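# Slide the held gear down its shaft to mesh

## Task

The left gripper starts out holding a gear a little above the top of a shaft. Lower the gear onto that shaft until it sits fully down and level, with its teeth engaged with the two neighbouring gears. Forcing or wedging the gear too hard counts as a failed attempt.

## Robot and tools

Robot: two six-joint arms, left_arm and right_arm, each ending in a parallel two-finger gripper with its own wrist camera. Here only the left arm carries the gear. The right arm should stay clear of it.

Frames: all hand positions and orientations in results use the scene frame. Its origin is at table-top height, centred between the arm bases. +x points out over the table, +z points up, and the left_arm sits on the +y side. Camera image sides do not match arm names. Measured bases: left_arm at (+0.006, +0.303, +0.018) m, right_arm at (-0.004, -0.301, +0.016) m. end_effector_position (metres) is the point between the finger pads, about 1 cm short of the fingertips. The fingers point along the gripper's +z axis and close along its y axis. Reported hand poses can be wrong by a few centimetres, more when the arm is stretched out.

Command row: every row has exactly 14 numbers covering both arms, even if only one arm moves. The first seven are for left_arm: waist, shoulder, elbow, wrist pitch, wrist yaw, wrist roll, then gripper opening. The next seven are the same for right_arm. Joint values are absolute target angles in radians, in the same form as the Joint positions line. They are not offsets. Opening is an absolute command from -1 (closed) to +1 (fully open). Stated joint ranges, in rad:
- waist: -2.618 to 3.054
- shoulder: 0.000 to 3.142
- elbow: 0.000 to 3.142
- wrist pitch: -1.571 to 1.571
- wrist yaw: -1.571 to 1.571
- wrist roll: -2.094 to 2.094
A target more than 0.059 rad beyond a range end is refused. A joint's real limit may differ from the stated one by up to 0.059 rad. If a joint is stopped at its real limit, the result prints "joint sent to its limit". To keep an arm or gripper unchanged, send its current Joint targets and its current opening command again. A 0 in the opening slot is a real command.

Tools:
- execute_actions(actions, cameras): actions is a list of actions. Each action is a list of up to 15 rows, and each row lasts one control step of 1/30 s. If an action has fewer than 15 rows, its last row is held for the remaining steps. An empty list only returns the current state and images.
- move(target, speed, blend, opening_speed, blocking, cameras): moves all joints together along a path to an absolute target. target is one 14-number row or a list of up to 15 rows. The whole path is limited to 10 s. speed is the top speed in rad/s of whichever joint has farthest to go: 0.01 to 12.57, default 0.5. It can be one number or one value per target. blend (rad) rounds off the corners at intermediate targets. opening_speed (at least 0.2 per second on the -1 to 1 scale) makes the fingers change gradually. blocking=false returns after about 0.5 s while the motion continues; a new move then replaces the running one. The path does not avoid obstacles or the other arm. Faster motion means harder impacts. A target set beyond a contact point keeps pressing.
- wait(seconds 0 to 10): lets the scene run with the last commands held.
- stop: brakes a running move to rest.
- zoom_image(camera, region): gives an enlarged crop of the latest image from cam_high, cam_left_wrist or cam_right_wrist. region is [x0, y0, x1, y1] in pixels, with the origin at the top-left, and is at most 504 by 504.
- read_manual(section): returns licence text only.
- finished_scene(scene): ends the current scene and cannot be undone. scene is the scene's number. Call it only when the gear stays in place without the robot holding it.

Results: each result lists these lines:
- Joint positions and Joint velocities: per arm, the six joints in order, then the finger-pad gap in m (0.094 when fully open). Velocities read "within noise" when the arm is still.
- Joint targets: the angles the joints are currently being driven toward.
- Tool commands
- grip_measured: finger opening on the command scale. With nothing held it reads slightly wide. When squeezing a part it reads narrower than the part.
- Joint torques: six per arm, including gravity load. They are noisy, carry offsets, and joints 1 to 3 wrap at ±28 N m.
- end_effector_position / end_effector_quat_wxyz per gripper.
- camera images: cam_high is fixed, 896x504. Each wrist camera image is also 896x504.

A move adds a "move:" line. It can read:
- done: every joint at rest within 0.035 rad of its target.
- off_target: at rest but more than 0.035 rad off, for example because of contact, friction or load.
- moving
- held: a check blocked a step.
- fault
limits=held can also appear. "joint command not followed" means the clearance check changed or blocked some targets.

Motion limits: on each step, a joint's target cannot lead its measured angle by more than 0.339 rad (waist, shoulder, elbow) or 2.2 rad (wrist joints). If a target would move the gripper more than 200 mm, it is scaled back. Small joint changes may not overcome friction. Wrist cameras can lag slightly while the arm moves.

Gripping: when the opening command is well below grip_measured at contact, the gripper squeezes at full force, about 50 to 64 N per pad. Keep the gear firmly held until it is seated. To release, command an opening clearly above grip_measured, then lift away without dragging the gear.

Suggested approach: check the alignment of the gear and shaft in the images, using zoom if needed. Make small, slow changes to the left joints so the gear moves straight down, and turn wrist roll slightly if the teeth need to line up. Use low speed near contact. Watch for off_target or rising torques, which mean the gear is binding. If that happens, back off and realign instead of pushing.

Avoid:
- forcing or jamming the gear
- dropping the gear or releasing it while it is moving
- fast impacts against fixed parts (the bar under the bases, the plate behind it, the low rail)
- any contact between the two arms
- loads on the camera cables
- letting anything fall off the table
- holding loads or strained poses for a long time, which overheats motors: MOTOR HOT appears near 75 °C, a fault that folds the arm at 90 °C, and the arm goes limp at 100 °C.
Loose objects may occasionally be nudged by outside disturbances.

Each tool is called after "Call:" as name(argument=value, ...), one argument or row to a line, values as JSON.

## Session

Call:
execute_actions(
  actions=[],
)

Scene clock: 0.00 s.
left_arm: end_effector_position=(+0.2964, +0.1137, +0.1413) grip_measured=-0.591 end_effector_quat_wxyz=(+0.059, +0.874, +0.483, +0.014) | right_arm: end_effector_position=(+0.3868, -0.3182, +0.4168) grip_measured=+1.000 end_effector_quat_wxyz=(+0.701, +0.016, +0.713, +0.009)
Joint positions: left_arm=[-0.52 1.745 1.479 -1.188 0.012 1.553 0.019] | right_arm=[0 1.047 1.047 0 0 0 0.094]
Joint velocities: within noise
Joint torques (N m): no reading
Motor temperatures (°C): left_arm=[25 25 26 24 24 23 25] | right_arm=[21 24 27 28 26 26 22]
Heat: left arm: 26 °C; right arm: 28 °C.
Joint targets: left_arm=[-0.522 1.742 1.481 -1.213 0.021 1.553] | right_arm=[0.002 1.039 1.052 -0.011 -0.003 -0.001]
Tool commands: left_gripper/opening=-1.0 right_gripper/opening=+1.0

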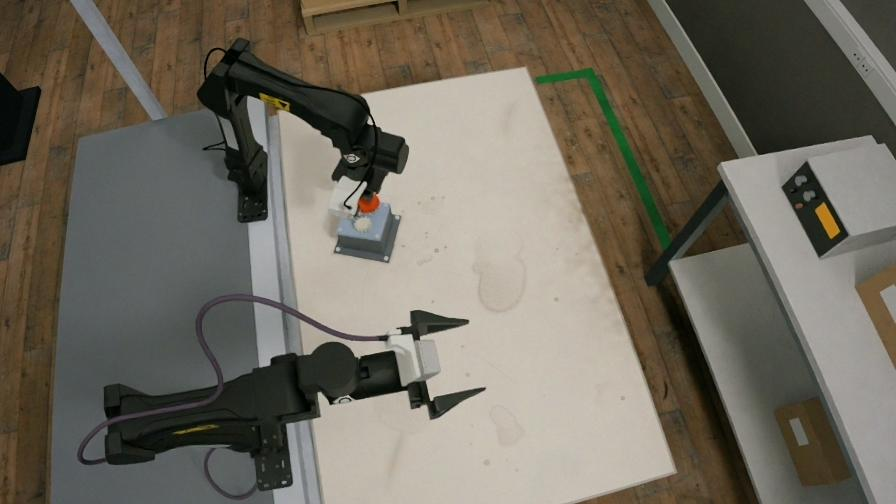

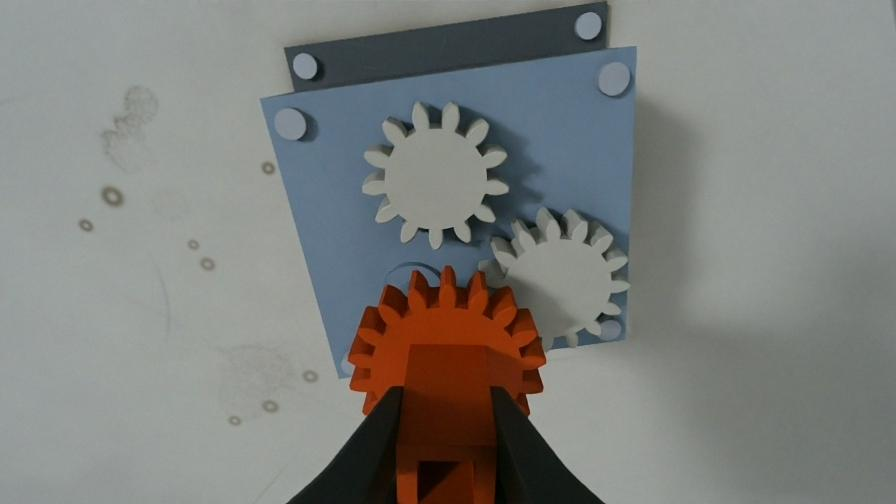

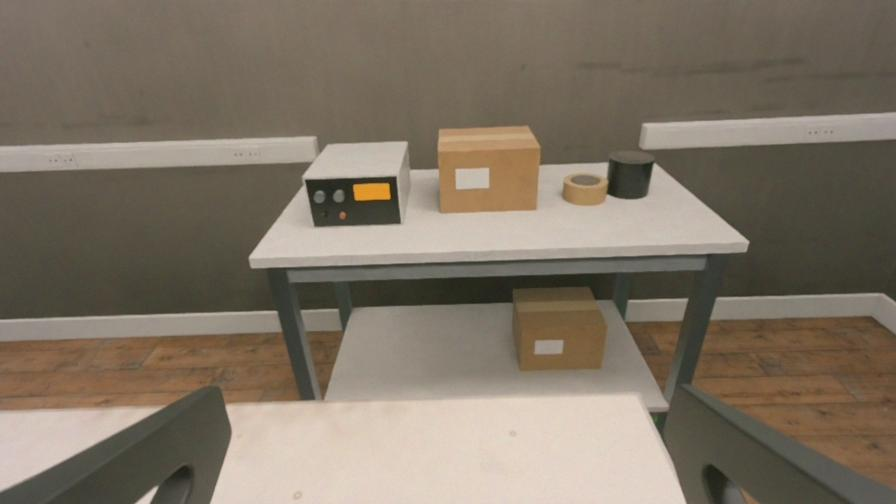

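Call:
zoom_image(
  camera="cam_high",
  region=[310, 150, 430, 270],
)

Call:
zoom_image(
  camera="cam_left_wrist",
  region=[240, 180, 740, 504],
)

Scaled by 4.200.

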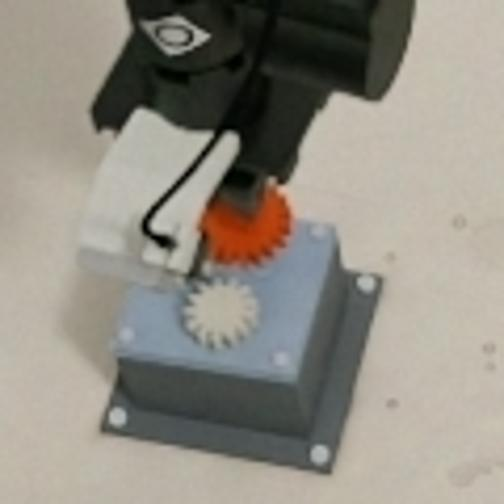

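Scaled by 1.008.

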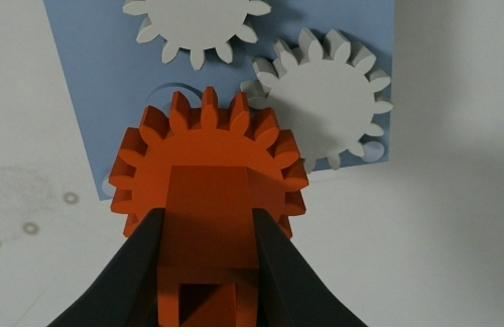

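Call:
zoom_image(
  camera="cam_left_wrist",
  region=[340, 250, 560, 420],
)

Call:
zoom_image(
  camera="cam_left_wrist",
  region=[340, 80, 640, 290],
)

Call:
zoom_image(
  camera="cam_left_wrist",
  region=[340, 380, 560, 504],
)

Scaled by 2.291.

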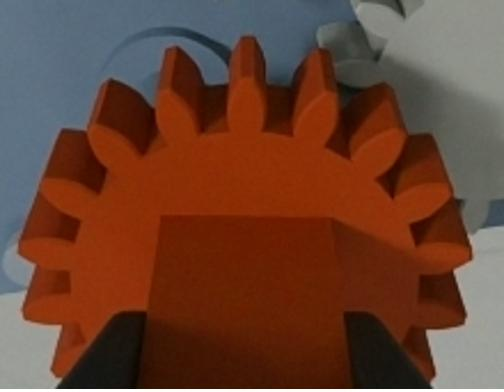

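Scaled by 1.680.

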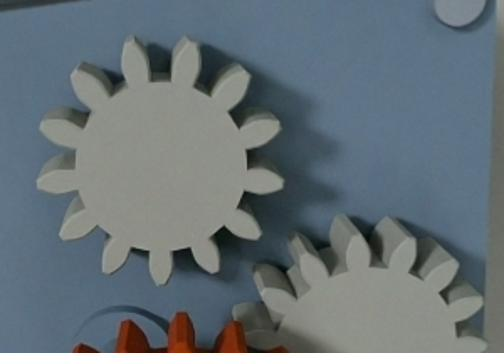

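Scaled by 2.291.

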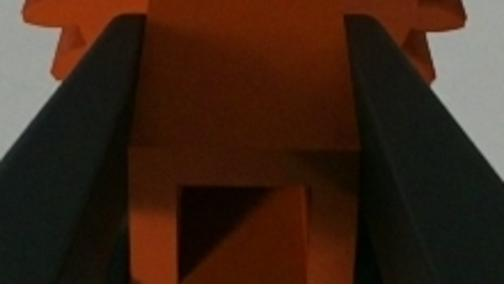

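Call:
move(
  target=[-0.522,1.756,1.698,-1.415,0.021,1.553,-1,0.002,1.039,1.052,-0.011,-0.003,-0.001,1],
)

Scene clock: 85.83 s.
left_arm: end_effector_position=(+0.2966, +0.1148, +0.1934) grip_measured=-0.591 end_effector_quat_wxyz=(+0.066, +0.873, +0.483, +0.017) | right_arm: end_effector_position=(+0.3868, -0.3182, +0.4168) grip_measured=+1.000 end_effector_quat_wxyz=(+0.701, +0.016, +0.713, +0.009)
Joint positions: left_arm=[-0.52 1.745 1.684 -1.379 0.012 1.553 0.019] | right_arm=[0 1.047 1.047 0 0 0 0.094]
Joint velocities: within noise
Joint torques (N m): left_arm=[-0.09 -6.82 6.12 0.28 0.11 0] | right_arm=[0.13 -3.32 9.07 1.97 -0.03 -0.01]
Motor temperatures (°C): left_arm=[25 27 28 24 24 23 27] | right_arm=[21 24 31 34 26 26 22]
Heat: left arm: 28 °C; right arm: 34 °C.
Joint targets: left_arm=[-0.522 1.756 1.698 -1.415 0.021 1.553] | right_arm=[0.002 1.039 1.052 -0.011 -0.003 -0.001]
move: off_target (left_arm); left_arm: the wrist pitch is farthest, 0.036 rad from its target
camera_calibration:
cam_left_wrist: T_world_to_cam=[[-0.849907, 0.510822, -0.129301, 0.21695], [0.432293, 0.816251, 0.383218, -0.257979], [0.301298, 0.269804, -0.914563, 0.146487], [0, 0, 0, 1]] pos_world=[0.251774, 0.06023, 0.260886]

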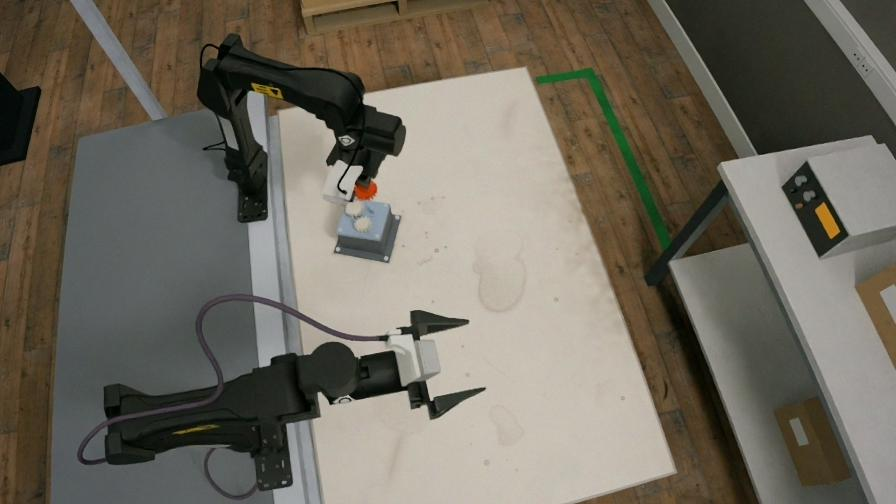

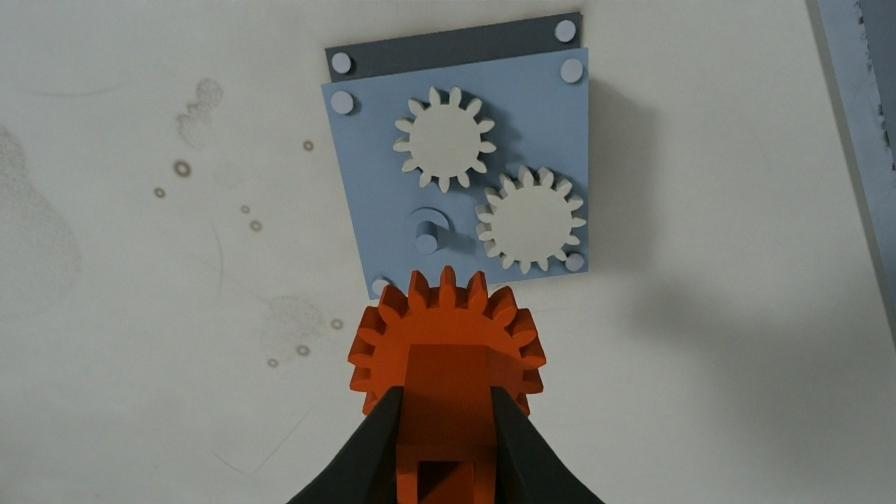

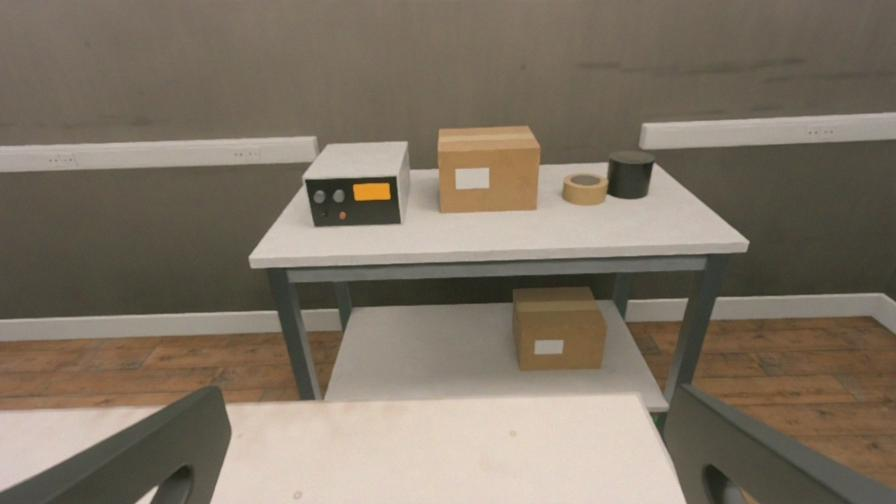

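Call:
zoom_image(
  camera="cam_left_wrist",
  region=[310, 10, 610, 310],
)

Call:
zoom_image(
  camera="cam_left_wrist",
  region=[380, 190, 500, 270],
)

Scaled by 1.680.

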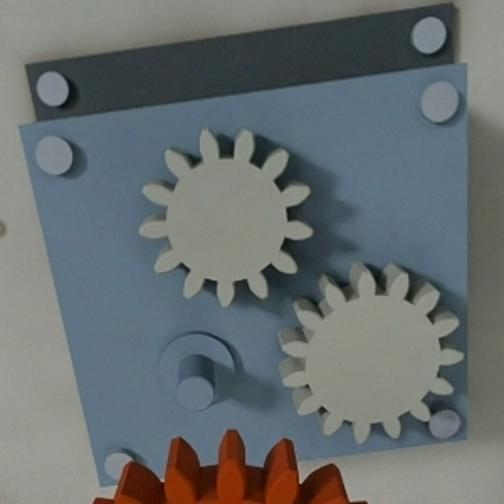

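Scaled by 4.200.

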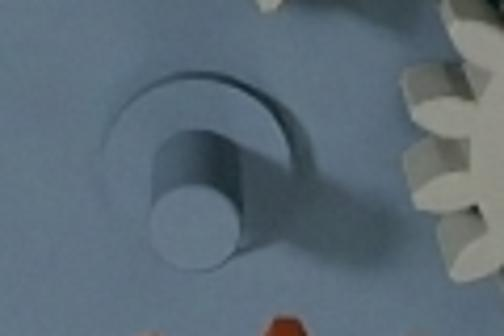

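Call:
zoom_image(
  camera="cam_left_wrist",
  region=[345, 260, 455, 370],
)

Call:
zoom_image(
  camera="cam_left_wrist",
  region=[440, 260, 550, 370],
)

Call:
zoom_image(
  camera="cam_left_wrist",
  region=[340, 340, 450, 420],
)

Call:
zoom_image(
  camera="cam_left_wrist",
  region=[445, 340, 555, 420],
)

Scaled by 4.582.

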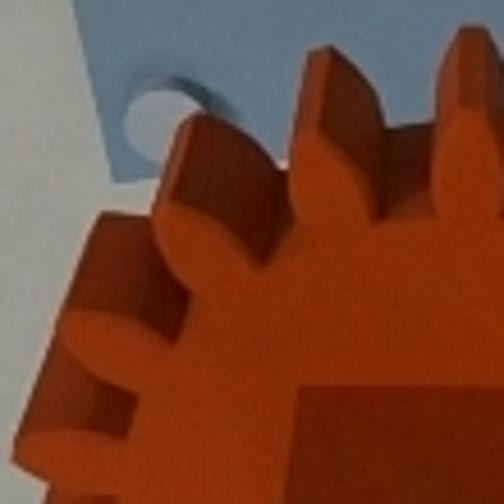

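Scaled by 4.582.

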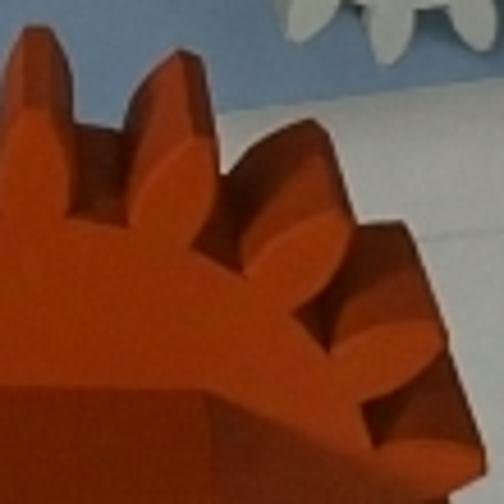

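Scaled by 4.582.

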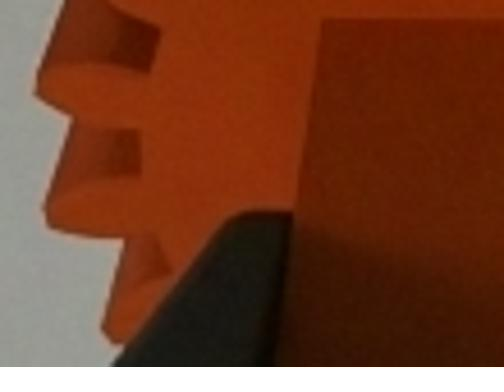

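Scaled by 4.582.

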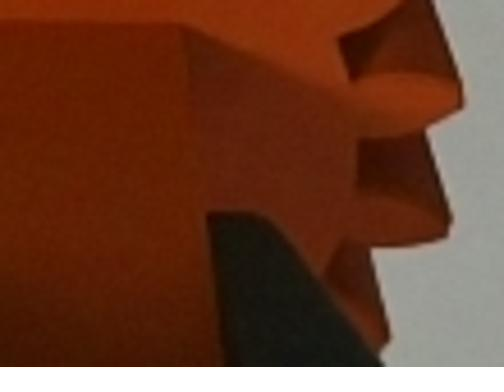

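Call:
zoom_image(
  camera="cam_left_wrist",
  region=[385, 80, 505, 200],
)

Call:
zoom_image(
  camera="cam_left_wrist",
  region=[470, 160, 590, 280],
)

Call:
move(
  target=[-0.544,1.740,1.535,-1.225,0.021,1.553,-1,0.002,1.039,1.052,-0.011,-0.003,-0.001,1],
  speed=0.25,
  cameras=["cam_left_wrist"],
)

Call:
zoom_image(
  camera="cam_left_wrist",
  region=[280, 0, 680, 300],
)

Scaled by 4.200.

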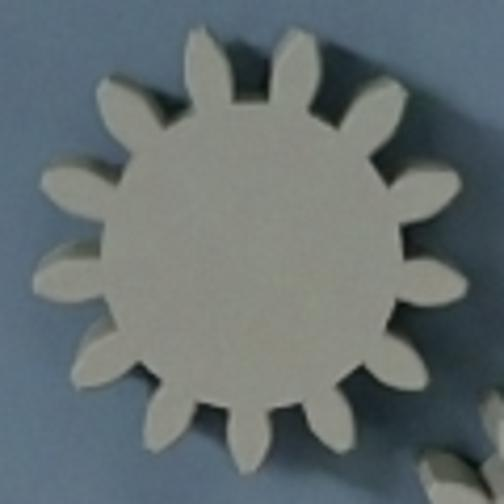

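Scaled by 4.200.

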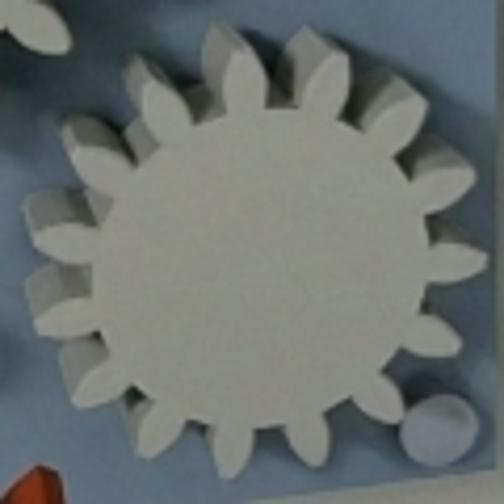

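Scene clock: 205.27 s.
left_arm: end_effector_position=(+0.3022, +0.1032, +0.1602) grip_measured=-0.591 end_effector_quat_wxyz=(+0.079, +0.876, +0.475, +0.023) | right_arm: end_effector_position=(+0.3868, -0.3182, +0.4168) grip_measured=+1.000 end_effector_quat_wxyz=(+0.701, +0.016, +0.713, +0.009)
Joint positions: left_arm=[-0.537 1.745 1.547 -1.213 0.012 1.553 0.019] | right_arm=[0 1.047 1.047 0 0 0 0.094]
Joint velocities: within noise
Joint torques (N m): left_arm=[-0.5 -8.39 4.4 0.54 0.11 0.01] | right_arm=[0.13 -3.32 9.07 1.97 -0.02 0]
Motor temperatures (°C): left_arm=[25 27 28 23 24 23 29] | right_arm=[21 24 31 38 26 25 22]
Heat: left arm: 29 °C; right arm: 38 °C.
Joint targets: left_arm=[-0.544 1.740 1.535 -1.225 0.021 1.553] | right_arm=[0.002 1.039 1.052 -0.011 -0.003 -0.001]
move: done
camera_calibration:
cam_left_wrist: T_world_to_cam=[[-0.837996, 0.522089, -0.158699, 0.223341], [0.436031, 0.815529, 0.380512, -0.238824], [0.328085, 0.24967, -0.911057, 0.111024], [0, 0, 0, 1]] pos_world=[0.254868, 0.0504447, 0.227469]
Images, in order (width x height): cam_left_wrist 896x504.

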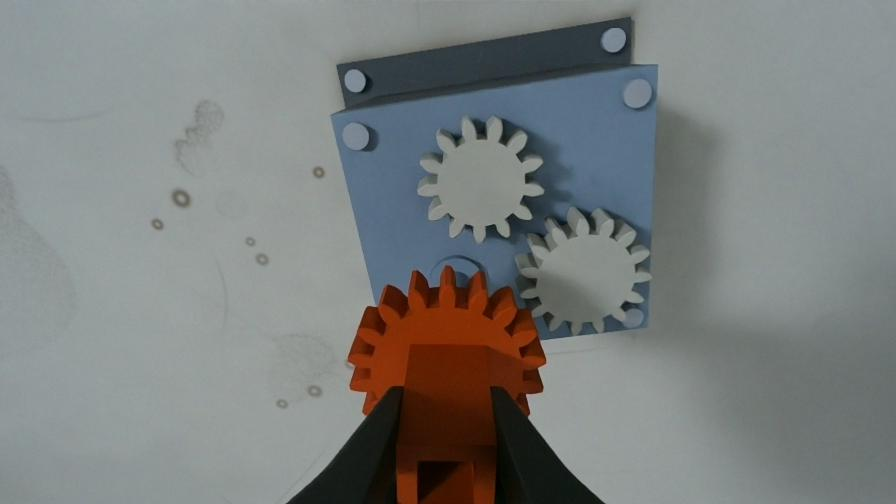

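Scaled by 1.260.

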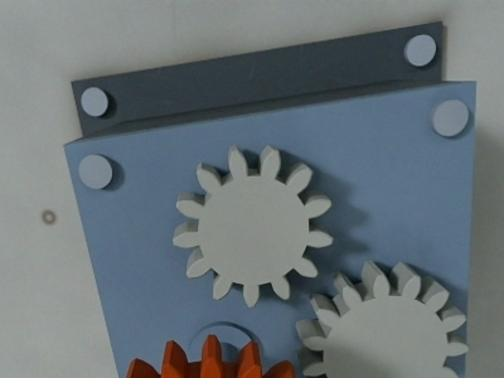

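Call:
zoom_image(
  camera="cam_left_wrist",
  region=[405, 105, 555, 255],
)

Call:
zoom_image(
  camera="cam_left_wrist",
  region=[510, 195, 660, 345],
)

Call:
zoom_image(
  camera="cam_left_wrist",
  region=[400, 230, 520, 310],
)

Scaled by 3.360.

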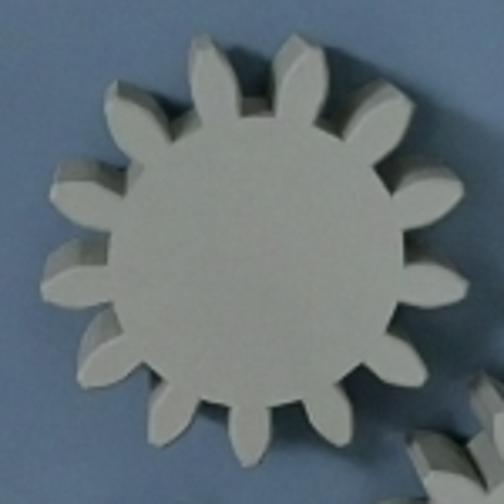

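Scaled by 3.360.

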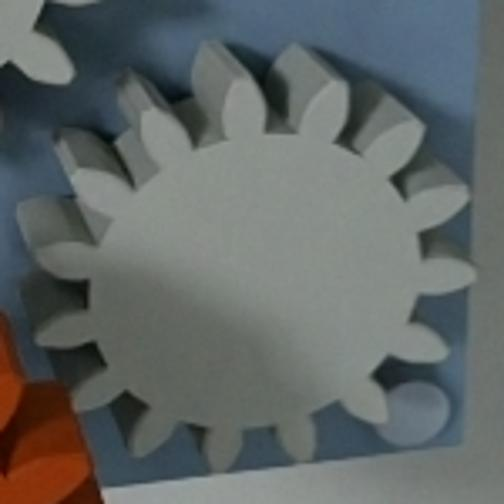

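Scaled by 4.200.

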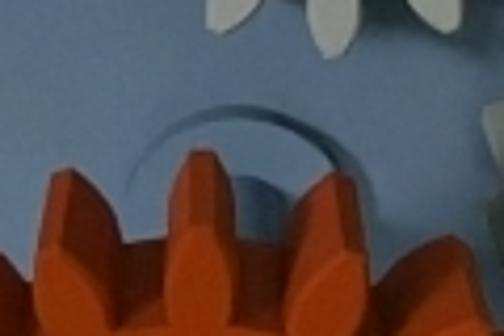

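Call:
move(
  target=[-0.551,1.733,1.480,-1.175,0.021,1.553,-1,0.002,1.039,1.052,-0.011,-0.003,-0.001,1],
  speed=0.15,
  cameras=["cam_left_wrist","cam_high"],
)

Call:
zoom_image(
  camera="cam_left_wrist",
  region=[400, 110, 570, 280],
)

Call:
zoom_image(
  camera="cam_left_wrist",
  region=[510, 210, 680, 380],
)

Call:
zoom_image(
  camera="cam_high",
  region=[320, 170, 420, 270],
)

Scene clock: 274.83 s.
left_arm: end_effector_position=(+0.3001, +0.1015, +0.1463) grip_measured=-0.591 end_effector_quat_wxyz=(+0.077, +0.878, +0.472, +0.022) | right_arm: end_effector_position=(+0.3868, -0.3182, +0.4168) grip_measured=+1.000 end_effector_quat_wxyz=(+0.701, +0.016, +0.713, +0.009)
Joint positions: left_arm=[-0.543 1.745 1.493 -1.162 0.012 1.553 0.019] | right_arm=[0 1.047 1.047 0 0 0 0.094]
Joint velocities: within noise
Joint torques (N m): left_arm=[-0.53 -9.07 4.37 0.53 0.11 0.01] | right_arm=[0.14 -3.32 9.07 1.97 -0.02 0]
Motor temperatures (°C): left_arm=[25 28 28 23 24 23 29] | right_arm=[21 24 32 39 26 25 22]
Heat: left arm: 29 °C; right arm: 39 °C.
Joint targets: left_arm=[-0.551 1.733 1.480 -1.175 0.021 1.553] | right_arm=[0.002 1.039 1.052 -0.011 -0.003 -0.001]
move: done
camera_calibration:
cam_left_wrist: T_world_to_cam=[[-0.835098, 0.527929, -0.154605, 0.218113], [0.442651, 0.811759, 0.38093, -0.232928], [0.326606, 0.249678, -0.911586, 0.100068], [0, 0, 0, 1]] pos_world=[0.252569, 0.0489491, 0.213671]
Images, in order (width x height): cam_high 896x504, cam_left_wrist 896x504.

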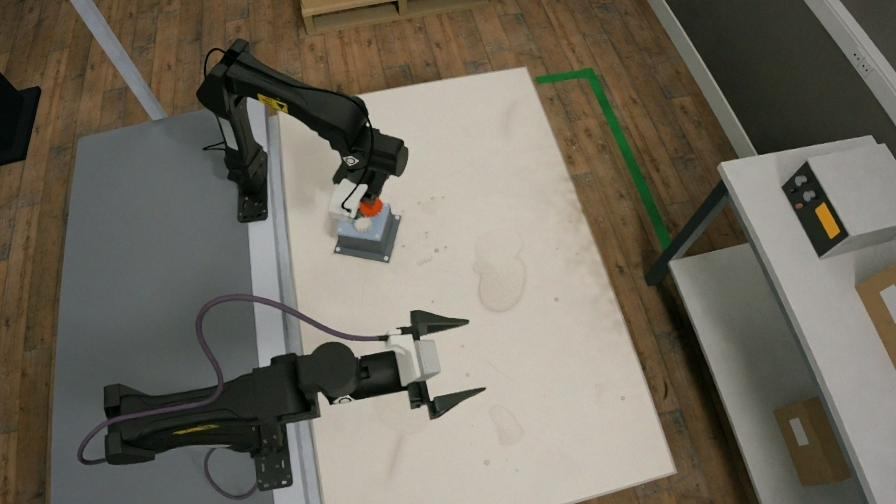

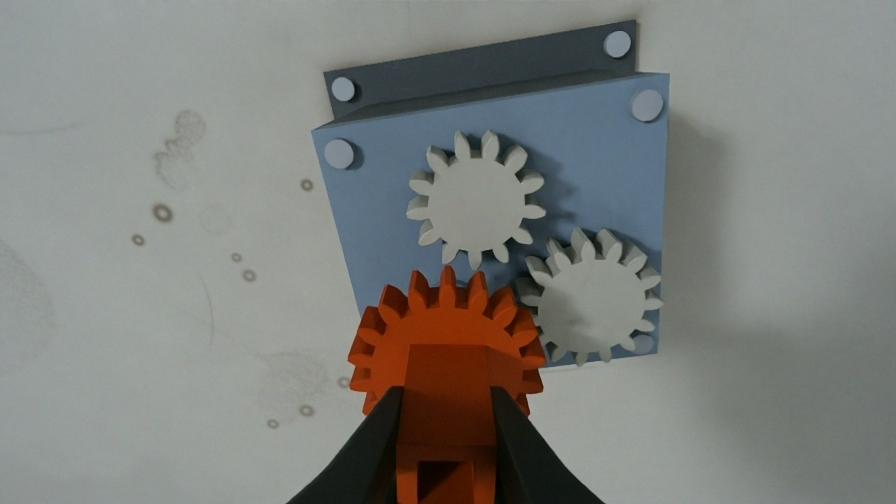

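Scaled by 2.965.

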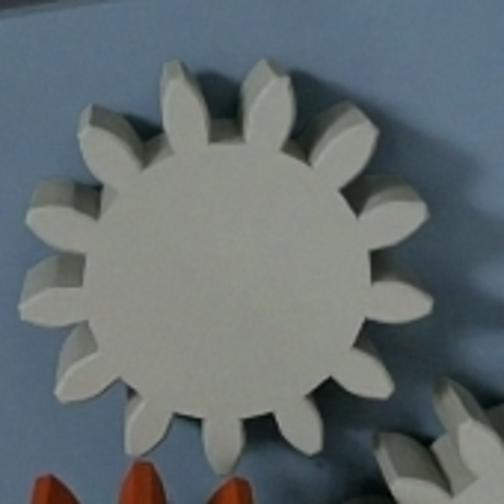

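Scaled by 2.965.

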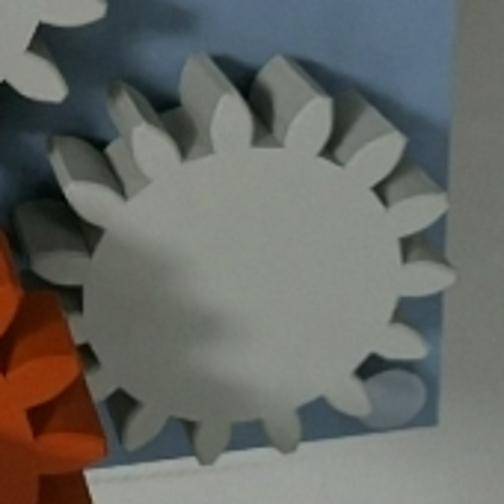

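Scaled by 5.040.

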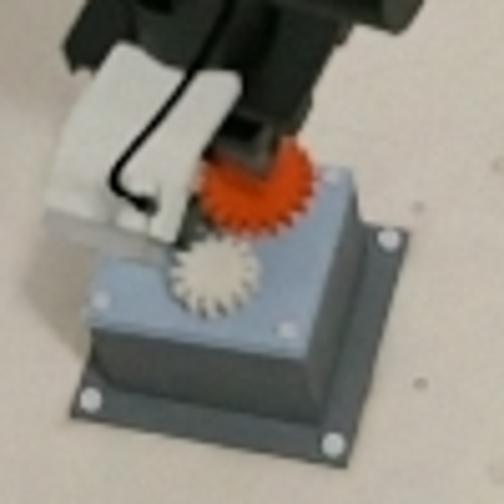

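Call:
move(
  target=[-0.551,1.722,1.474,-1.175,0.021,1.720,-1,0.002,1.039,1.052,-0.011,-0.003,-0.001,1],
  speed=0.2,
  cameras=["cam_left_wrist"],
)

Call:
zoom_image(
  camera="cam_left_wrist",
  region=[400, 110, 570, 280],
)

Call:
zoom_image(
  camera="cam_left_wrist",
  region=[510, 210, 680, 380],
)

Scene clock: 321.57 s.
left_arm: end_effector_position=(+0.2994, +0.1019, +0.1449) grip_measured=-0.591 end_effector_quat_wxyz=(+0.074, +0.913, +0.401, +0.027) | right_arm: end_effector_position=(+0.3868, -0.3182, +0.4168) grip_measured=+1.000 end_effector_quat_wxyz=(+0.701, +0.016, +0.713, +0.009)
Joint positions: left_arm=[-0.543 1.745 1.488 -1.16 0.012 1.712 0.019] | right_arm=[0 1.047 1.047 0 0 0 0.094]
Joint velocities: within noise
Joint torques (N m): left_arm=[-0.54 -10.09 4.3 0.53 0.11 0.1] | right_arm=[0.14 -3.32 9.06 1.97 -0.02 -0.01]
Motor temperatures (°C): left_arm=[25 29 28 23 24 23 29] | right_arm=[21 24 32 40 26 25 22]
Heat: left arm: 29 °C; right arm: 40 °C.
Joint targets: left_arm=[-0.551 1.722 1.474 -1.175 0.021 1.720] | right_arm=[0.002 1.039 1.052 -0.011 -0.003 -0.001]
move: done
camera_calibration:
cam_left_wrist: T_world_to_cam=[[-0.739282, 0.655189, -0.155529, 0.17564], [0.557826, 0.725225, 0.403583, -0.261385], [0.377216, 0.211604, -0.901627, 0.0861245], [0, 0, 0, 1]] pos_world=[0.243167, 0.0562615, 0.21046]
Images, in order (width x height): cam_left_wrist 896x504.

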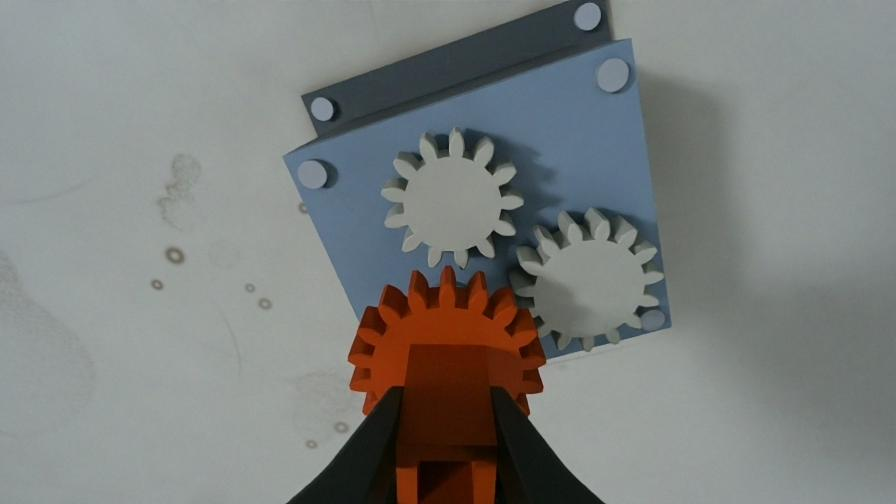

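Scaled by 2.965.

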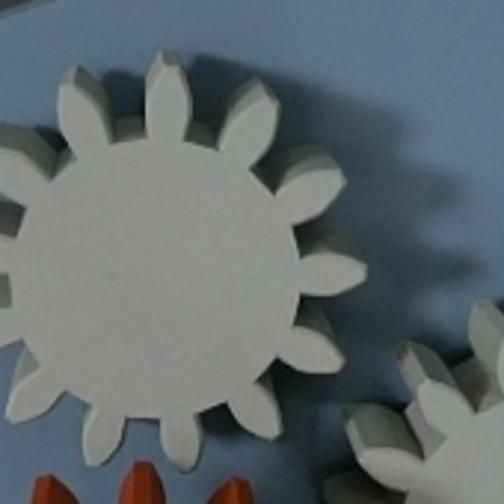

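Scaled by 2.965.

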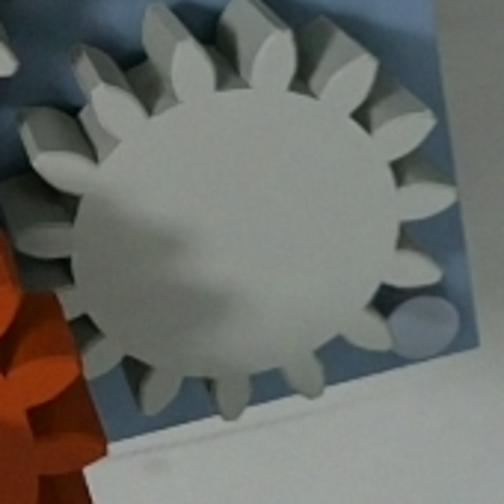

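Call:
move(
  target=[-0.551,1.712,1.474,-1.175,0.021,1.720,-1,0.002,1.039,1.052,-0.011,-0.003,-0.001,1],
  speed=0.1,
  cameras=[],
)

Call:
move(
  target=[-0.551,1.704,1.474,-1.175,0.021,1.720,-1,0.002,1.039,1.052,-0.011,-0.003,-0.001,1],
  speed=0.1,
  cameras=[],
)

Scene clock: 341.63 s.
left_arm: end_effector_position=(+0.2994, +0.1020, +0.1469) grip_measured=-0.591 end_effector_quat_wxyz=(+0.076, +0.913, +0.400, +0.029) | right_arm: end_effector_position=(+0.3868, -0.3182, +0.4168) grip_measured=+1.000 end_effector_quat_wxyz=(+0.701, +0.016, +0.713, +0.009)
Joint positions: left_arm=[-0.543 1.739 1.487 -1.16 0.012 1.713 0.019] | right_arm=[0 1.047 1.047 0 0 0 0.094]
Joint velocities: within noise
Joint torques (N m): left_arm=[-0.51 -10.41 4.31 0.53 0.11 0.08] | right_arm=[0.14 -3.32 9.07 1.97 -0.02 0]
Motor temperatures (°C): left_arm=[25 29 28 23 24 23 30] | right_arm=[21 24 32 40 26 25 22]
Heat: left arm: 30 °C; right arm: 40 °C.
Joint targets: left_arm=[-0.551 1.712 1.474 -1.175 0.021 1.720] | right_arm=[0.002 1.039 1.052 -0.011 -0.003 -0.001]
move: done
No camera images: "cameras" was empty.

Scene clock: 342.37 s.
left_arm: end_effector_position=(+0.2994, +0.1021, +0.1496) grip_measured=-0.591 end_effector_quat_wxyz=(+0.080, +0.912, +0.400, +0.031) | right_arm: end_effector_position=(+0.3868, -0.3182, +0.4168) grip_measured=+1.000 end_effector_quat_wxyz=(+0.701, +0.016, +0.713, +0.009)
Joint positions: left_arm=[-0.543 1.731 1.487 -1.16 0.012 1.713 0.019] | right_arm=[0 1.047 1.047 0 0 0 0.094]
Joint velocities: within noise
Joint torques (N m): left_arm=[-0.53 -10.32 4.31 0.54 0.11 0.09] | right_arm=[0.13 -3.33 9.07 1.96 -0.03 -0.01]
Motor temperatures (°C): left_arm=[25 29 28 23 24 23 30] | right_arm=[21 24 32 40 26 25 22]
Heat: left arm: 30 °C; right arm: 40 °C.
Joint targets: left_arm=[-0.551 1.704 1.474 -1.175 0.021 1.720] | right_arm=[0.002 1.039 1.052 -0.011 -0.003 -0.001]
move: done
No camera images: "cameras" was empty.

Call:
move(
  target=[-0.551,1.7033,1.4314,-1.133,0.021,1.720,-1,0.002,1.039,1.052,-0.011,-0.003,-0.001,1],
  speed=0.08,
  cameras=["cam_left_wrist"],
)

Call:
zoom_image(
  camera="cam_left_wrist",
  region=[370, 120, 540, 290],
)

Call:
zoom_image(
  camera="cam_left_wrist",
  region=[510, 210, 680, 380],
)

Scene clock: 358.23 s.
left_arm: end_effector_position=(+0.2984, +0.1025, +0.1387) grip_measured=-0.591 end_effector_quat_wxyz=(+0.078, +0.913, +0.400, +0.030) | right_arm: end_effector_position=(+0.3868, -0.3182, +0.4168) grip_measured=+1.000 end_effector_quat_wxyz=(+0.701, +0.016, +0.713, +0.009)
Joint positions: left_arm=[-0.543 1.731 1.445 -1.121 0.012 1.713 0.019] | right_arm=[0 1.047 1.047 0 0 0 0.094]
Joint velocities: within noise
Joint torques (N m): left_arm=[-0.53 -10.37 4.31 0.57 0.11 0.08] | right_arm=[0.13 -3.32 9.06 1.97 -0.03 -0.01]
Motor temperatures (°C): left_arm=[25 32 28 23 24 23 30] | right_arm=[21 24 32 41 26 25 22]
Heat: left arm: 32 °C; right arm: 41 °C.
Joint targets: left_arm=[-0.551 1.703 1.431 -1.133 0.021 1.720] | right_arm=[0.002 1.039 1.052 -0.011 -0.003 -0.001]
move: done
camera_calibration:
cam_left_wrist: T_world_to_cam=[[-0.737469, 0.654579, -0.166332, 0.174604], [0.554472, 0.727412, 0.404268, -0.258087], [0.385617, 0.205909, -0.899389, 0.07858], [0, 0, 0, 1]] pos_world=[0.241566, 0.0572628, 0.204053]
Images, in order (width x height): cam_left_wrist 896x504.

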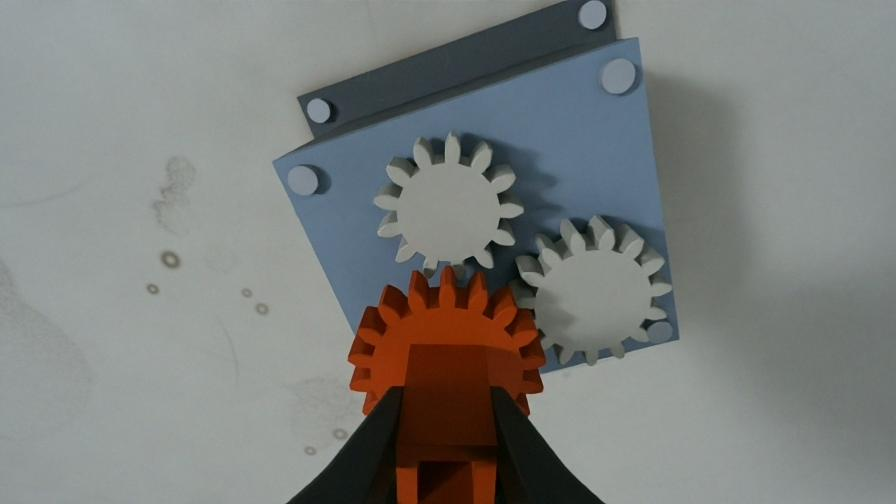

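Scaled by 2.965.

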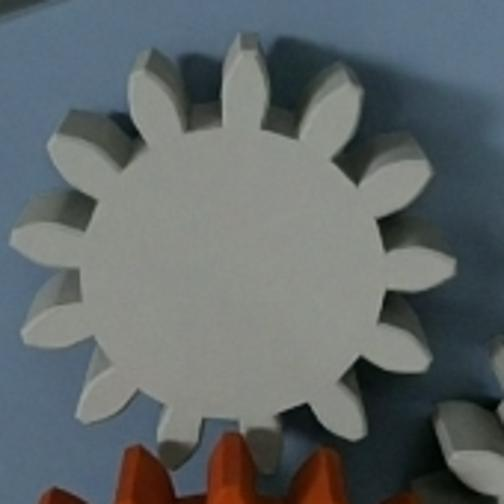

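Scaled by 2.965.

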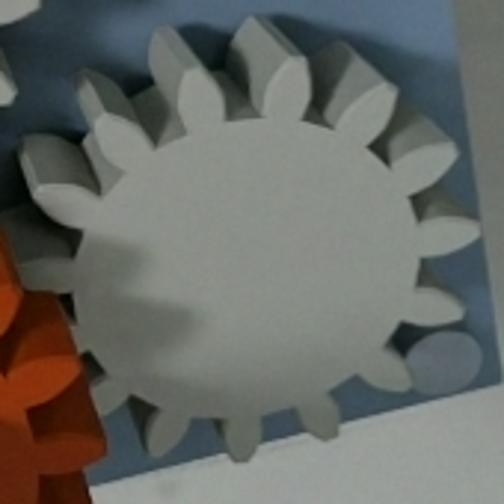

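Call:
move(
  target=[-0.551,1.7033,1.4197,-1.119,0.021,1.720,-1,0.002,1.039,1.052,-0.011,-0.003,-0.001,1],
  speed=0.05,
  cameras=["cam_left_wrist"],
)

Call:
zoom_image(
  camera="cam_left_wrist",
  region=[370, 220, 570, 360],
)

Scene clock: 386.97 s.
left_arm: end_effector_position=(+0.2984, +0.1024, +0.1369) grip_measured=-0.591 end_effector_quat_wxyz=(+0.080, +0.912, +0.400, +0.031) | right_arm: end_effector_position=(+0.3868, -0.3182, +0.4168) grip_measured=+1.000 end_effector_quat_wxyz=(+0.701, +0.016, +0.713, +0.009)
Joint positions: left_arm=[-0.543 1.729 1.434 -1.109 0.012 1.713 0.019] | right_arm=[0 1.047 1.047 0 0 0 0.094]
Joint velocities: within noise
Joint torques (N m): left_arm=[-0.53 -10.17 4.23 0.59 0.11 0.08] | right_arm=[0.12 -3.32 9.06 1.97 -0.03 -0.01]
Motor temperatures (°C): left_arm=[25 33 28 23 24 23 30] | right_arm=[21 24 32 41 26 25 22]
Heat: left arm: 33 °C; right arm: 41 °C.
Joint targets: left_arm=[-0.551 1.703 1.420 -1.119 0.021 1.720] | right_arm=[0.002 1.039 1.052 -0.011 -0.003 -0.001]
move: done
camera_calibration:
cam_left_wrist: T_world_to_cam=[[-0.73705, 0.654286, -0.169314, 0.174593], [0.553469, 0.728121, 0.404366, -0.257098], [0.387852, 0.204328, -0.898788, 0.0763558], [0, 0, 0, 1]] pos_world=[0.241365, 0.0573631, 0.202151]
Images, in order (width x height): cam_left_wrist 896x504.

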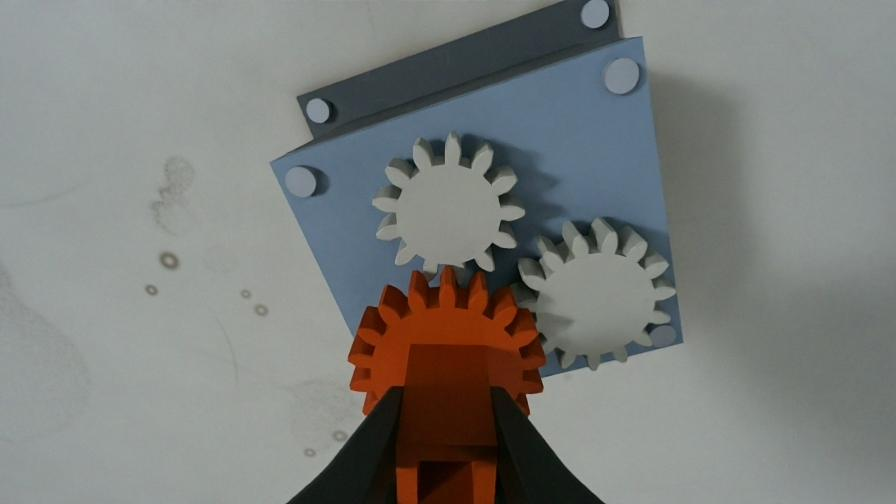

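Scaled by 2.520.

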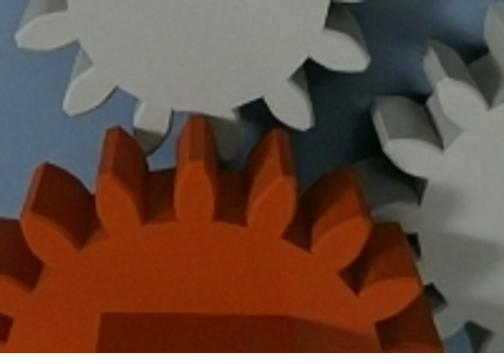

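Call:
move(
  target=[-0.551,1.7033,1.4130,-1.111,0.021,1.720,-1,0.002,1.039,1.052,-0.011,-0.003,-0.001,1],
  speed=0.05,
  cameras=["cam_left_wrist"],
)

Call:
zoom_image(
  camera="cam_left_wrist",
  region=[370, 220, 570, 360],
)

Scene clock: 395.77 s.
left_arm: end_effector_position=(+0.2984, +0.1024, +0.1368) grip_measured=-0.591 end_effector_quat_wxyz=(+0.081, +0.912, +0.400, +0.032) | right_arm: end_effector_position=(+0.3868, -0.3182, +0.4168) grip_measured=+1.000 end_effector_quat_wxyz=(+0.701, +0.016, +0.713, +0.009)
Joint positions: left_arm=[-0.543 1.725 1.429 -1.104 0.012 1.713 0.019] | right_arm=[0 1.047 1.047 0 0 0 0.094]
Joint velocities: within noise
Joint torques (N m): left_arm=[-0.51 -9.8 4.1 0.64 0.11 0.08] | right_arm=[0.13 -3.32 9.07 1.97 -0.02 0]
Motor temperatures (°C): left_arm=[25 32 28 23 24 23 30] | right_arm=[21 24 32 41 25 25 22]
Heat: left arm: 32 °C; right arm: 41 °C.
Joint targets: left_arm=[-0.551 1.703 1.413 -1.111 0.021 1.720] | right_arm=[0.002 1.039 1.052 -0.011 -0.003 -0.001]
move: done
camera_calibration:
cam_left_wrist: T_world_to_cam=[[-0.736592, 0.653917, -0.172698, 0.17494], [0.552265, 0.72893, 0.404556, -0.256773], [0.39043, 0.202618, -0.898059, 0.0755605], [0, 0, 0, 1]] pos_world=[0.241165, 0.0574633, 0.201948]
Images, in order (width x height): cam_left_wrist 896x504.

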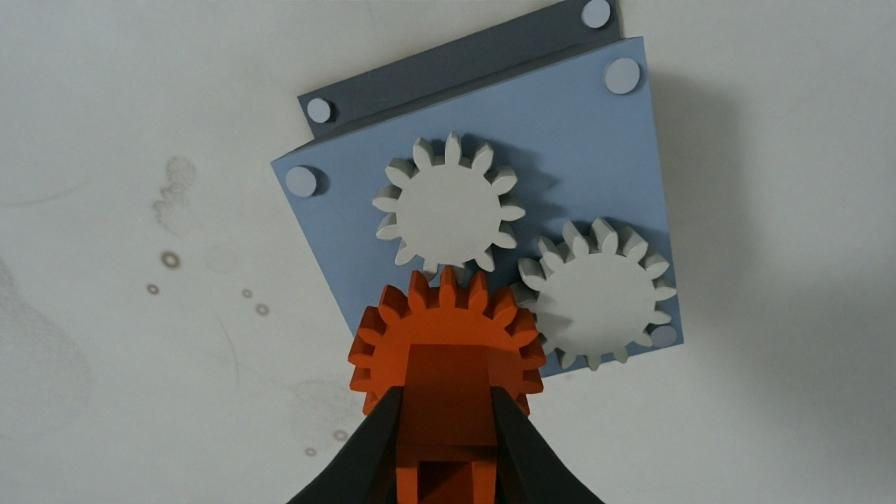

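Scaled by 2.520.

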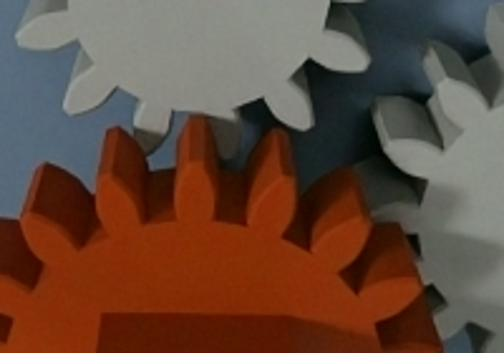

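Call:
zoom_image(
  camera="cam_left_wrist",
  region=[370, 120, 540, 290],
)

Call:
zoom_image(
  camera="cam_left_wrist",
  region=[510, 210, 680, 380],
)

Call:
zoom_image(
  camera="cam_high",
  region=[320, 170, 420, 270],
)

Scaled by 2.965.

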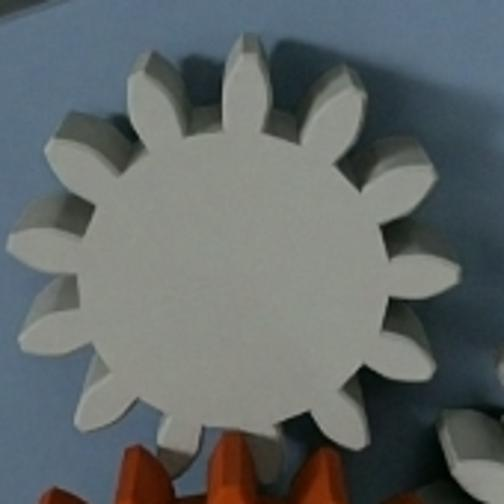

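Scaled by 2.965.

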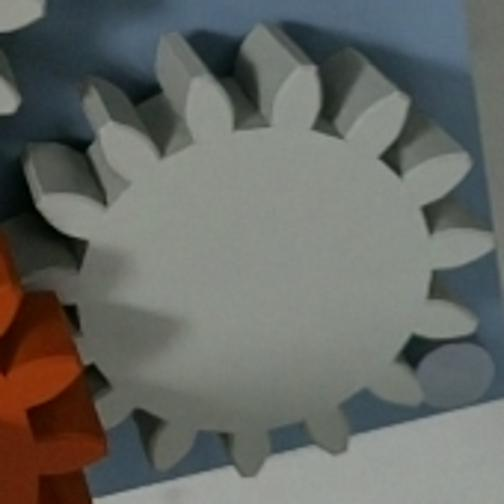

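This scene's latest camera images include none from cam_high. They are from: cam_left_wrist. cam_high's image comes with the result of a call that names it in "cameras".


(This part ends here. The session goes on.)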